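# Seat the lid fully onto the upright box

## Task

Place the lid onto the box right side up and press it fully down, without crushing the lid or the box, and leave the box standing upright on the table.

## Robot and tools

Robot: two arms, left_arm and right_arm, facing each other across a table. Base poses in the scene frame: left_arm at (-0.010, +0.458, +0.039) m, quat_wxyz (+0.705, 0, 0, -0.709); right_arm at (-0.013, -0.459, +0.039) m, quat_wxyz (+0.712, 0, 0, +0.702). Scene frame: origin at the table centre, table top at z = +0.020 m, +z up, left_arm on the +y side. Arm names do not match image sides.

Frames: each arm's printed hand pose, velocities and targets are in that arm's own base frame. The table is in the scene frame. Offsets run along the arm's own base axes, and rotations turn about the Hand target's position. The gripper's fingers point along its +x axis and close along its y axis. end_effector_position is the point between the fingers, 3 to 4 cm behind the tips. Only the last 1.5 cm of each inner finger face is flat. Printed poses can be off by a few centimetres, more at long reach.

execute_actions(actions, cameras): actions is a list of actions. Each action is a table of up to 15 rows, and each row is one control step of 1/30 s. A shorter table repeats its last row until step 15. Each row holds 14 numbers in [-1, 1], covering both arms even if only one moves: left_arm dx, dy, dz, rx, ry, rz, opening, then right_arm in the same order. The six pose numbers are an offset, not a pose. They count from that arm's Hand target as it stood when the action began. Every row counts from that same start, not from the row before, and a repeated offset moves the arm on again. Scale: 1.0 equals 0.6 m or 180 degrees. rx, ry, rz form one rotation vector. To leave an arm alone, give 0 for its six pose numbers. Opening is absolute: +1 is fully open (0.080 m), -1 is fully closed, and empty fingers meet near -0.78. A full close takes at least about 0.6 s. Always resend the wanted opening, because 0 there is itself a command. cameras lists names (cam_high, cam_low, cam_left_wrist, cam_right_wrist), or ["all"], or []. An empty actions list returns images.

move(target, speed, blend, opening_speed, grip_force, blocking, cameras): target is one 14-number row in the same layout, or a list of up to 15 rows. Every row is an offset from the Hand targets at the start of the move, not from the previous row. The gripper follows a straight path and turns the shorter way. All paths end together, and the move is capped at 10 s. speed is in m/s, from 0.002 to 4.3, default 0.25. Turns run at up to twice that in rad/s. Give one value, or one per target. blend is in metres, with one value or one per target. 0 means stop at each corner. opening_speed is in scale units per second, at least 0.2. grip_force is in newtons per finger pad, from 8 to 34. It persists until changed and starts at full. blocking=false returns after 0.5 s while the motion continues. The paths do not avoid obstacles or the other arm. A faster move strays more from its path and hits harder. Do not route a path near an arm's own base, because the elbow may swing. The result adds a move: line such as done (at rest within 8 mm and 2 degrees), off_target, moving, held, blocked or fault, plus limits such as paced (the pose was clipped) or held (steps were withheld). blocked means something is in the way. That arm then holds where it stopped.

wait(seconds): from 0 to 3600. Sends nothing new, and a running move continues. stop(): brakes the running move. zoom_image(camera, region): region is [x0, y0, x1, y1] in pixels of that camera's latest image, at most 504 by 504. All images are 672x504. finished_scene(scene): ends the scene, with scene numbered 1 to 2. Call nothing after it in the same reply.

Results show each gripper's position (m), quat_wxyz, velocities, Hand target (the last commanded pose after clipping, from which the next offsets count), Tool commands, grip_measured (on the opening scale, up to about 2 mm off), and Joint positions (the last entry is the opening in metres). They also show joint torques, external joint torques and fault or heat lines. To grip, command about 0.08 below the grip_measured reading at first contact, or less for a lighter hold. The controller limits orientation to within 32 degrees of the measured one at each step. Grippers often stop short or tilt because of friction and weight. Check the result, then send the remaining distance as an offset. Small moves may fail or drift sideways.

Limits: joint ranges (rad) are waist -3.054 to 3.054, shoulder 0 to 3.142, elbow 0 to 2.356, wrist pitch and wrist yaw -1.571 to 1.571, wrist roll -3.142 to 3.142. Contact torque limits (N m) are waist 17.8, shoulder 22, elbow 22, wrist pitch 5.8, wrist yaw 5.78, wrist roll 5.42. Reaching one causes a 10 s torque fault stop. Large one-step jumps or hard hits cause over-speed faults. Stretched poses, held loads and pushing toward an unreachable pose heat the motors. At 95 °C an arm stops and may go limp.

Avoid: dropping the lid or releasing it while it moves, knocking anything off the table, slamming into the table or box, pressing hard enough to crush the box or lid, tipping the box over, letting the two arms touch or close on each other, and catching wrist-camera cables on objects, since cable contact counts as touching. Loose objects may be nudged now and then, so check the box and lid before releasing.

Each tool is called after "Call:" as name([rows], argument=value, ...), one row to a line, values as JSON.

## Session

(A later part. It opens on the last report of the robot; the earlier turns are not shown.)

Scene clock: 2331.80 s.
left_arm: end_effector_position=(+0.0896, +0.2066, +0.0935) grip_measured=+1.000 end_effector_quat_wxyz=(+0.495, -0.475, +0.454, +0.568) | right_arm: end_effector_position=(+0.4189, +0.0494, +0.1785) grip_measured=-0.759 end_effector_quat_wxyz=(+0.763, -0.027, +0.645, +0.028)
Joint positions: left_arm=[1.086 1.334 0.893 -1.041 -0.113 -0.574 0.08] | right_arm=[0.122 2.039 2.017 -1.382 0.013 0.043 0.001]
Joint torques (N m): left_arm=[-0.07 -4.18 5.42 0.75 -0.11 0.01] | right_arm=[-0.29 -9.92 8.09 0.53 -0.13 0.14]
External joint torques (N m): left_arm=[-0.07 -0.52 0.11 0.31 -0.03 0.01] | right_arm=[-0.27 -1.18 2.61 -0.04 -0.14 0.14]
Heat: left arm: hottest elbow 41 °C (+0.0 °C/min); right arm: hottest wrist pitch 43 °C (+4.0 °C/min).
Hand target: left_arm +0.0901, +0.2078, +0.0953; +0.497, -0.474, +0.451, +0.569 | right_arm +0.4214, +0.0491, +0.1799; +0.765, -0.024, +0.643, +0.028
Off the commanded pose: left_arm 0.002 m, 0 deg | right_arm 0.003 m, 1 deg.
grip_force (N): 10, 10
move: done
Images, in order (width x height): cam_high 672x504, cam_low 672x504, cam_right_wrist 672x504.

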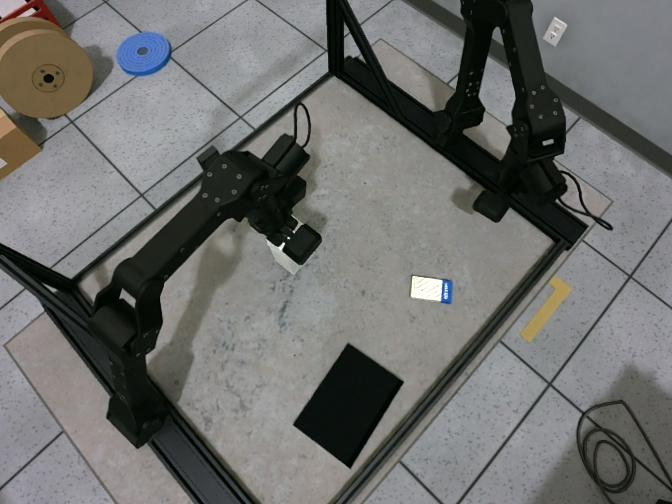

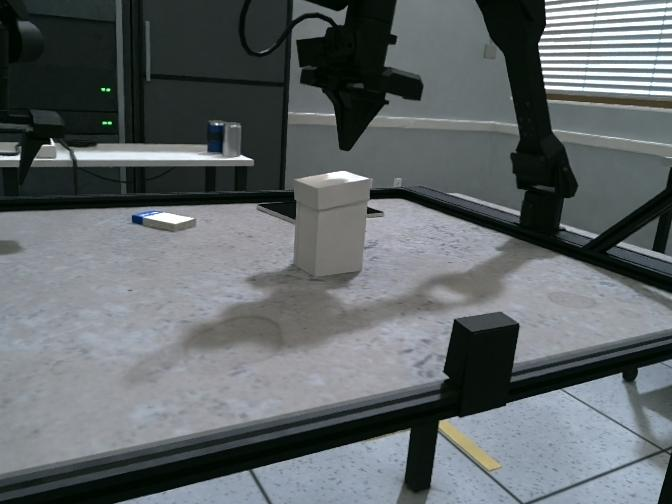

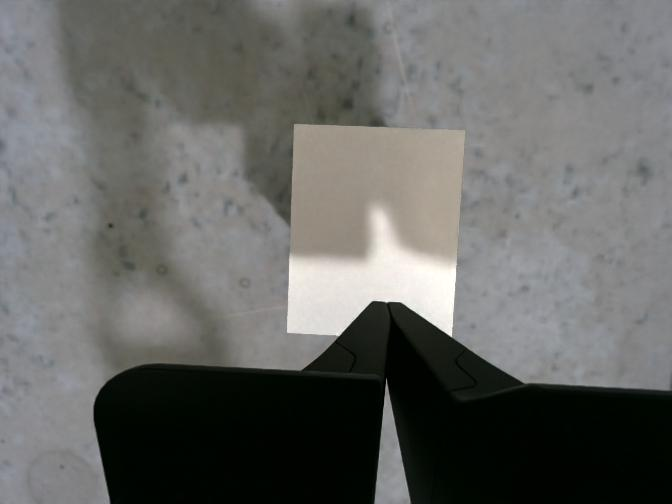

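Call:
move([
  [0,0,0,0,0,0,1, 0.004,0,-0.05,0,0,0,-0.78],
  [0,0,0,0,0,0,1, 0.004,0,-0.075,0,0,0,-0.78],
], speed=[0.1, 0.03], cameras=["cam_right_wrist", "cam_low"])

Call:
zoom_image(camera="cam_low", region=[278, 150, 388, 290])

Scene clock: 2365.33 s.
left_arm: end_effector_position=(+0.0896, +0.2066, +0.0935) grip_measured=+1.000 end_effector_quat_wxyz=(+0.495, -0.475, +0.454, +0.568) | right_arm: end_effector_position=(+0.4246, +0.0498, +0.1333) grip_measured=-0.759 end_effector_quat_wxyz=(+0.763, -0.027, +0.645, +0.028)
Joint positions: left_arm=[1.086 1.334 0.893 -1.041 -0.113 -0.574 0.08] | right_arm=[0.121 2.039 1.837 -1.201 0.013 0.043 0.001]
Joint torques (N m): left_arm=[-0.06 -4.29 5.39 0.72 -0.11 0.01] | right_arm=[-0.4 -11.94 5.53 0.98 -0.12 0.1]
External joint torques (N m): left_arm=[-0.08 -0.59 0.05 0.28 -0.02 0.01] | right_arm=[-0.32 -3.22 -0.01 0.41 -0.14 0.1]
Heat: left arm: hottest elbow 41 °C (+0.0 °C/min); right arm: hottest shoulder 43 °C (+9.1 °C/min).
Hand target: left_arm +0.0901, +0.2078, +0.0953; +0.497, -0.474, +0.451, +0.569 | right_arm +0.4239, +0.0490, +0.1349; +0.765, -0.024, +0.643, +0.028
Off the commanded pose: left_arm 0.002 m, 0 deg | right_arm 0.002 m, 1 deg.
grip_force (N): 10, 10
move: done
Images, in order (width x height): cam_low 672x504, cam_right_wrist 672x504.

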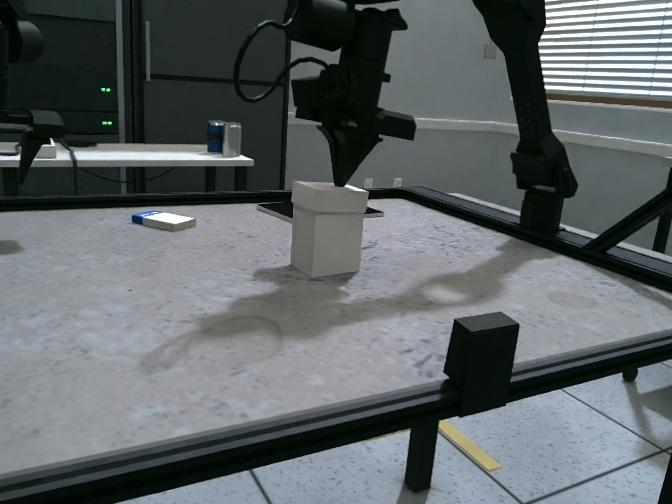

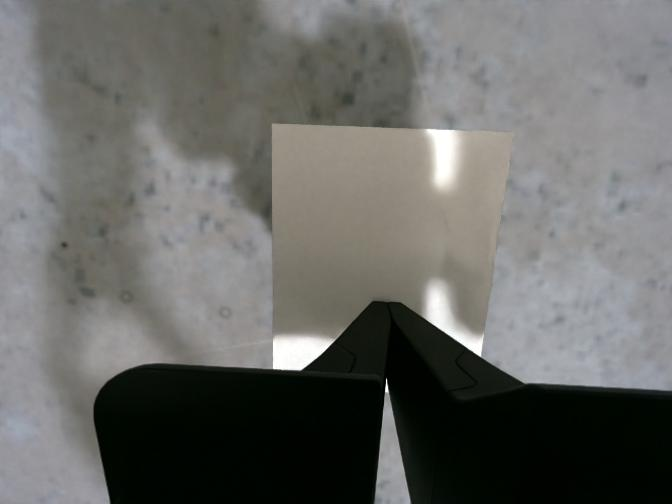

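Scaled by 3.600 from the camera's image (finer frame: 960x720).

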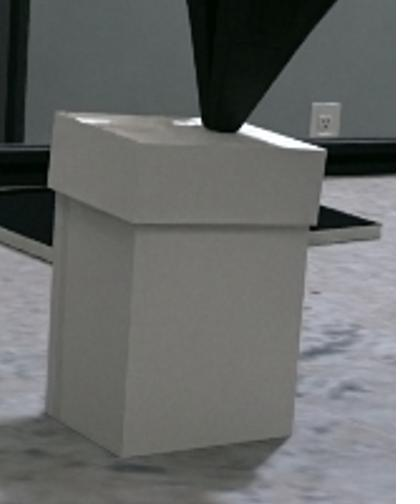

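Call:
move([
  [0,0,0,0,0,0,1, 0,0,0.025,0,0,0,-0.78],
  [0,0,0,0,0,0,1, 0.0333,0.0024,0.025,0,0,0,-0.78],
  [0,0,0,0,0,0,1, 0.0333,0.0024,-0.0115,0,0,0,-0.78],
], speed=[0.06, 0.08, 0.03], cameras=["cam_right_wrist", "cam_low"])

Call:
zoom_image(camera="cam_low", region=[278, 150, 388, 290])

Scene clock: 2395.60 s.
left_arm: end_effector_position=(+0.0896, +0.2066, +0.0935) grip_measured=+1.000 end_effector_quat_wxyz=(+0.495, -0.475, +0.454, +0.568) | right_arm: end_effector_position=(+0.4447, +0.0513, +0.1288) grip_measured=-0.759 end_effector_quat_wxyz=(+0.766, -0.026, +0.642, +0.027)
Joint positions: left_arm=[1.086 1.334 0.893 -1.041 -0.113 -0.574 0.08] | right_arm=[0.119 2.121 1.941 -1.217 0.013 0.043 0.001]
Joint torques (N m): left_arm=[-0.03 -4.17 5.51 0.74 -0.12 0.01] | right_arm=[-0.49 -11.79 5.56 0.89 -0.18 0.04]
External joint torques (N m): left_arm=[-0.05 -0.47 0.14 0.28 -0.03 0.01] | right_arm=[-0.49 -2.45 -0.05 0.3 -0.18 0.03]
Heat: left arm: hottest elbow 41 °C (+0.0 °C/min); right arm: hottest shoulder 50 °C (+14.1 °C/min). Fold the right arm in close to its base, or ease its load, before you think long.
Hand target: left_arm +0.0901, +0.2078, +0.0953; +0.497, -0.474, +0.451, +0.569 | right_arm +0.4438, +0.0505, +0.1281; +0.765, -0.024, +0.643, +0.028
Off the commanded pose: left_arm 0.002 m, 0 deg | right_arm 0.001 m, 0 deg.
MOTOR HOT: joint 2 (shoulder) of the right arm reports 50 °C; the controller stops that arm at 95 °C. To cool a motor, set the load down, stop pushing, or move to a pose that needs little force.
grip_force (N): 10, 10
move: done
Images, in order (width x height): cam_low 672x504, cam_right_wrist 672x504.

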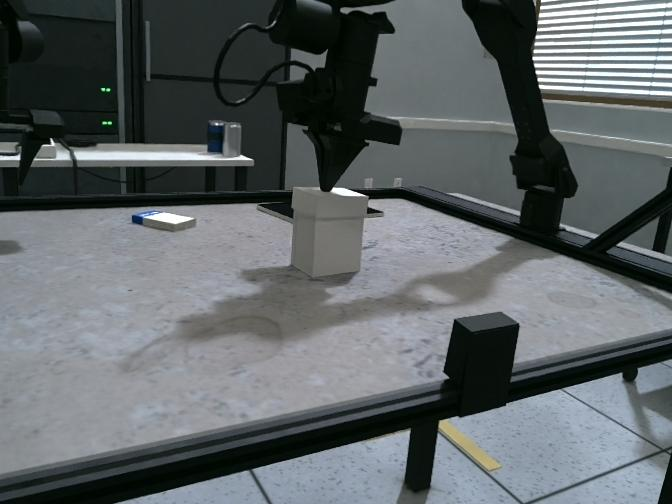

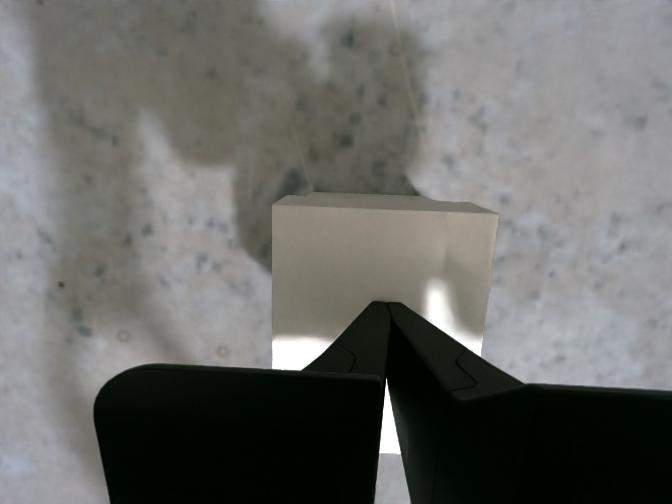

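Scaled by 3.600 from the camera's image (finer frame: 960x720).

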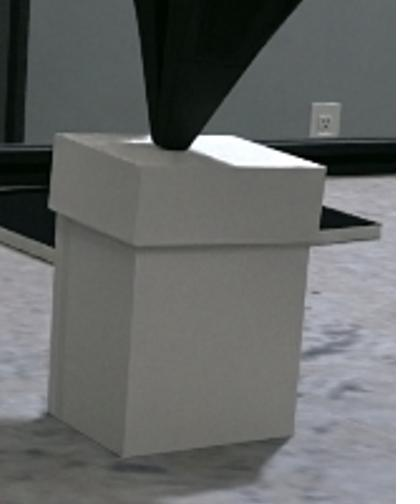

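Call:
move([
  [0,0,0,0,0,0,1, 0,0,-0.01,0,0,0,-0.78],
  [0,0,0,0,0,0,1, 0,0,0.01,0,0,0,-0.78],
  [0,0,0,0,0,0,1, -0.025,-0.0018,0.01,0,0,0,-0.78],
  [0,0,0,0,0,0,1, -0.025,-0.0018,-0.01,0,0,0,-0.78],
], speed=[0.03, 0.06, 0.06, 0.03], cameras=["cam_right_wrist", "cam_low"])

Call:
zoom_image(camera="cam_low", region=[278, 150, 388, 290])

Scene clock: 2418.20 s.
left_arm: end_effector_position=(+0.0896, +0.2066, +0.0935) grip_measured=+1.000 end_effector_quat_wxyz=(+0.495, -0.475, +0.454, +0.568) | right_arm: end_effector_position=(+0.4303, +0.0495, +0.1243) grip_measured=-0.759 end_effector_quat_wxyz=(+0.766, -0.026, +0.641, +0.027)
Joint positions: left_arm=[1.086 1.334 0.893 -1.041 -0.113 -0.574 0.08] | right_arm=[0.119 2.054 1.821 -1.161 0.013 0.043 0.001]
Joint torques (N m): left_arm=[-0.03 -4.18 5.47 0.75 -0.13 0.01] | right_arm=[0.08 -11.45 4.97 1.1 -0.13 0.08]
External joint torques (N m): left_arm=[-0.04 -0.48 0.03 0.27 -0.04 0.01] | right_arm=[0.09 -2.58 -0.62 0.51 -0.14 0.08]
Heat: left arm: hottest elbow 41 °C (+0.0 °C/min); right arm: hottest shoulder 48 °C (+7.1 °C/min).
Hand target: left_arm +0.0901, +0.2078, +0.0953; +0.497, -0.474, +0.451, +0.569 | right_arm +0.4289, +0.0494, +0.1220; +0.765, -0.024, +0.643, +0.028
Off the commanded pose: left_arm 0.002 m, 0 deg | right_arm 0.003 m, 0 deg.
MOTOR HOT: cleared for the motors of the right arm.
grip_force (N): 10, 10
move: done
Images, in order (width x height): cam_low 672x504, cam_right_wrist 672x504.

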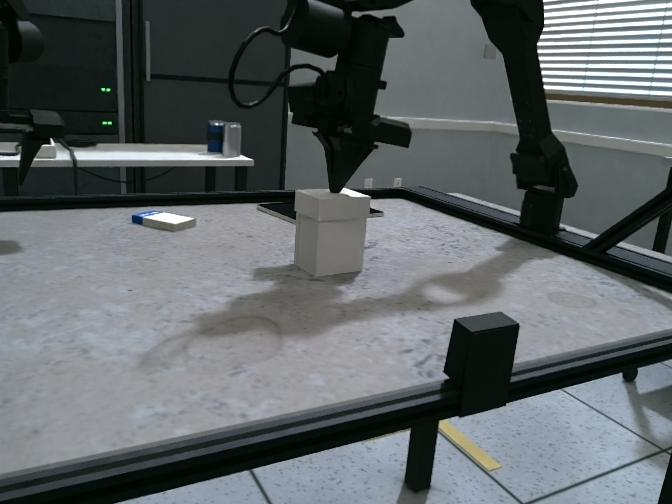

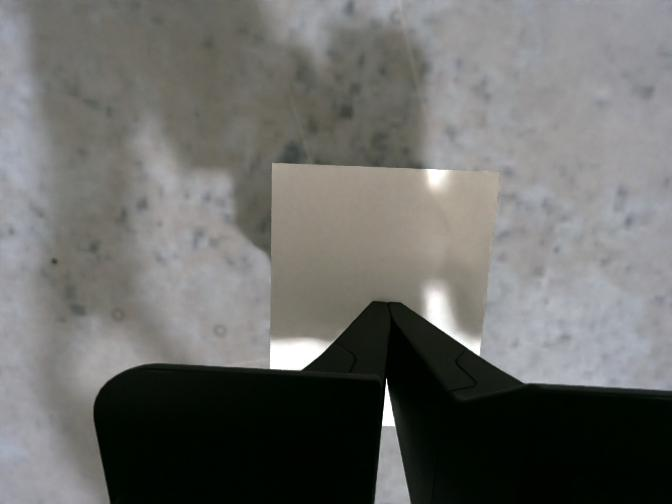

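Scaled by 3.600 from the camera's image (finer frame: 960x720).

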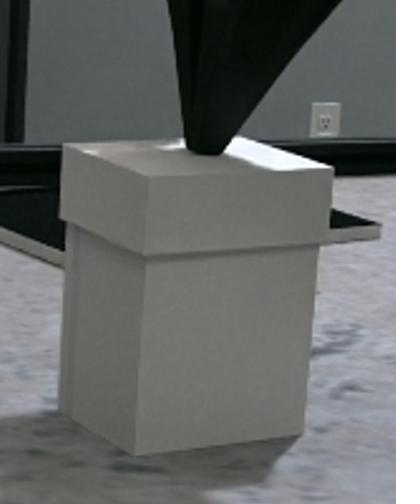

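Call:
move([
  [0,0,0,0,0,0,1, 0,0,0.1,0,0,0,-0.78],
  [0,0,0,0,0,0,1, -0.3,0.05,0.1,0,0,0,-0.78],
], blend=[0.02, 0], speed=[0.1, 0.3], cameras=["cam_high", "cam_low"])

Call:
zoom_image(camera="cam_low", region=[278, 150, 388, 290])

Call:
zoom_image(camera="cam_high", region=[240, 190, 340, 290])

Scene clock: 2493.90 s.
left_arm: end_effector_position=(+0.0896, +0.2066, +0.0935) grip_measured=+1.000 end_effector_quat_wxyz=(+0.495, -0.475, +0.454, +0.568) | right_arm: end_effector_position=(+0.2511, +0.0801, +0.1810) grip_measured=-0.759 end_effector_quat_wxyz=(+0.763, -0.023, +0.645, +0.029)
Joint positions: left_arm=[1.086 1.334 0.893 -1.041 -0.113 -0.574 0.08] | right_arm=[0.332 1.41 1.297 -1.294 0.04 0.254 0.001]
Joint torques (N m): left_arm=[-0.01 -4.18 5.4 0.75 -0.11 -0.01] | right_arm=[0.38 -7.05 5.59 0.54 0.16 0.14]
External joint torques (N m): left_arm=[-0.06 -0.5 0.05 0.3 -0.01 0] | right_arm=[0.41 -2.62 0.05 -0.01 0.12 0.14]
Heat: left arm: hottest elbow 41 °C (+0.0 °C/min); right arm: hottest shoulder 47 °C (+0.0 °C/min).
Hand target: left_arm +0.0901, +0.2078, +0.0953; +0.497, -0.474, +0.451, +0.569 | right_arm +0.2488, +0.0794, +0.1821; +0.765, -0.024, +0.643, +0.028
Off the commanded pose: left_arm 0.002 m, 0 deg | right_arm 0.003 m, 0 deg.
grip_force (N): 10, 10
move: done

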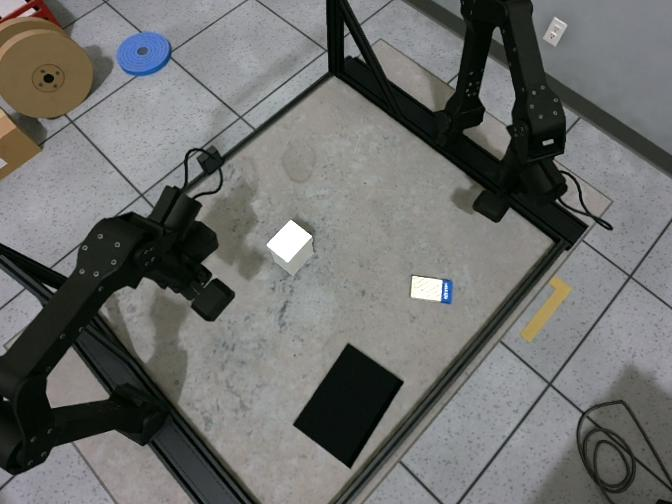

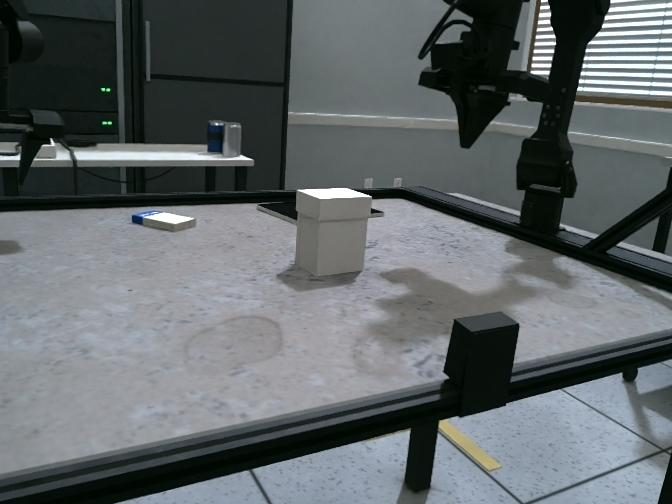

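Scaled by 3.600 from the camera's image (finer frame: 960x720).

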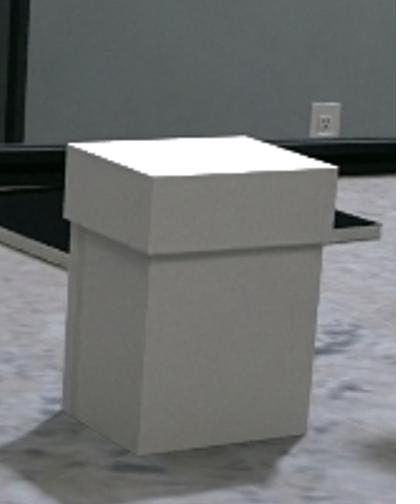

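Scaled by 5.040 from the camera's image (finer frame: 960x720).

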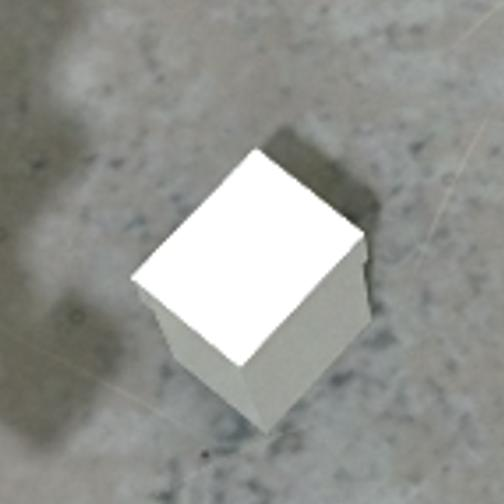

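Call:
move([
  [0.05,0.01,0.12,0,0,0,1, 0,0,0,0,0,0,-0.78],
  [0.38,0.0387,0.0745,-0.0478,0.0051,-0.3285,1, 0,0,0,0,0,0,-0.78],
], blend=[0.03, 0], speed=0.3, cameras=["cam_left_wrist", "cam_high"])

Scene clock: 2542.17 s.
left_arm: end_effector_position=(+0.3149, +0.2299, +0.1378) grip_measured=+1.000 end_effector_quat_wxyz=(+0.670, -0.221, +0.673, +0.222) | right_arm: end_effector_position=(+0.2512, +0.0800, +0.1810) grip_measured=-0.759 end_effector_quat_wxyz=(+0.764, -0.023, +0.645, +0.029)
Joint positions: left_arm=[0.63 2.039 1.866 -1.402 -0.002 -0.008 0.08] | right_arm=[0.332 1.41 1.297 -1.294 0.041 0.254 0.001]
Joint torques (N m): left_arm=[0.05 -8.26 6.64 0.45 0.22 0.11] | right_arm=[0.4 -7.19 5.57 0.52 0.15 0.16]
External joint torques (N m): left_arm=[0.04 0.28 1.34 0.15 0.21 0.11] | right_arm=[0.4 -2.83 -0.01 -0.07 0.11 0.16]
Heat: left arm: hottest elbow 42 °C (+1.0 °C/min); right arm: hottest shoulder 44 °C (-3.0 °C/min).
Hand target: left_arm +0.3180, +0.2310, +0.1400; +0.674, -0.220, +0.670, +0.220 | right_arm +0.2488, +0.0794, +0.1821; +0.765, -0.024, +0.643, +0.028
Off the commanded pose: left_arm 0.004 m, 1 deg | right_arm 0.003 m, 0 deg.
grip_force (N): 10, 10
move: done; blend cut to 0 m at target 1
Images, in order (width x height): cam_high 672x504, cam_left_wrist 672x504.

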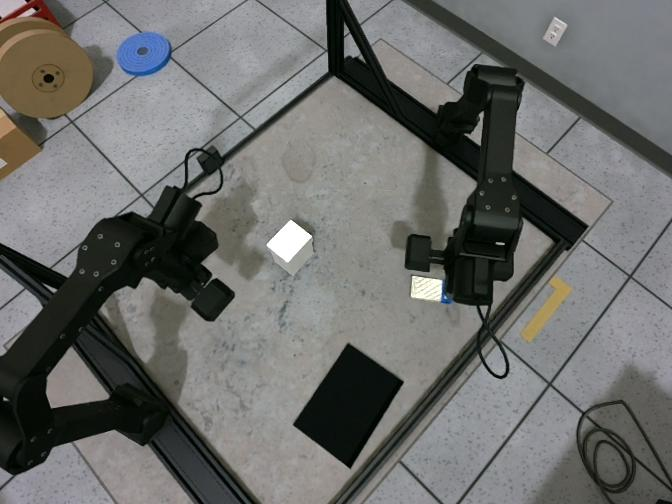

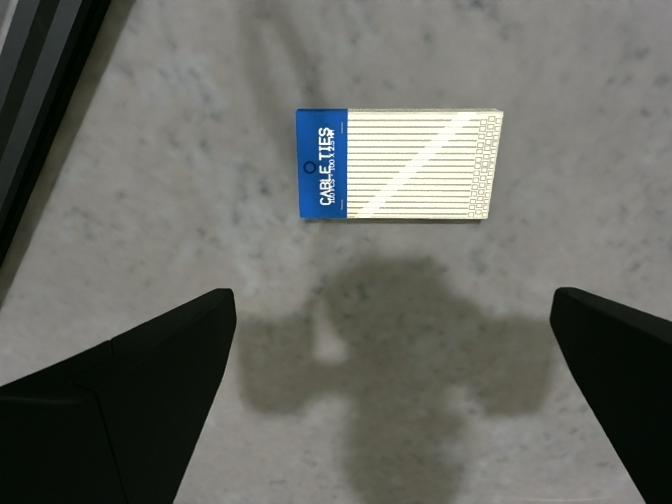

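Call:
finished_scene(scene=1)

The scene is finished: the task was done.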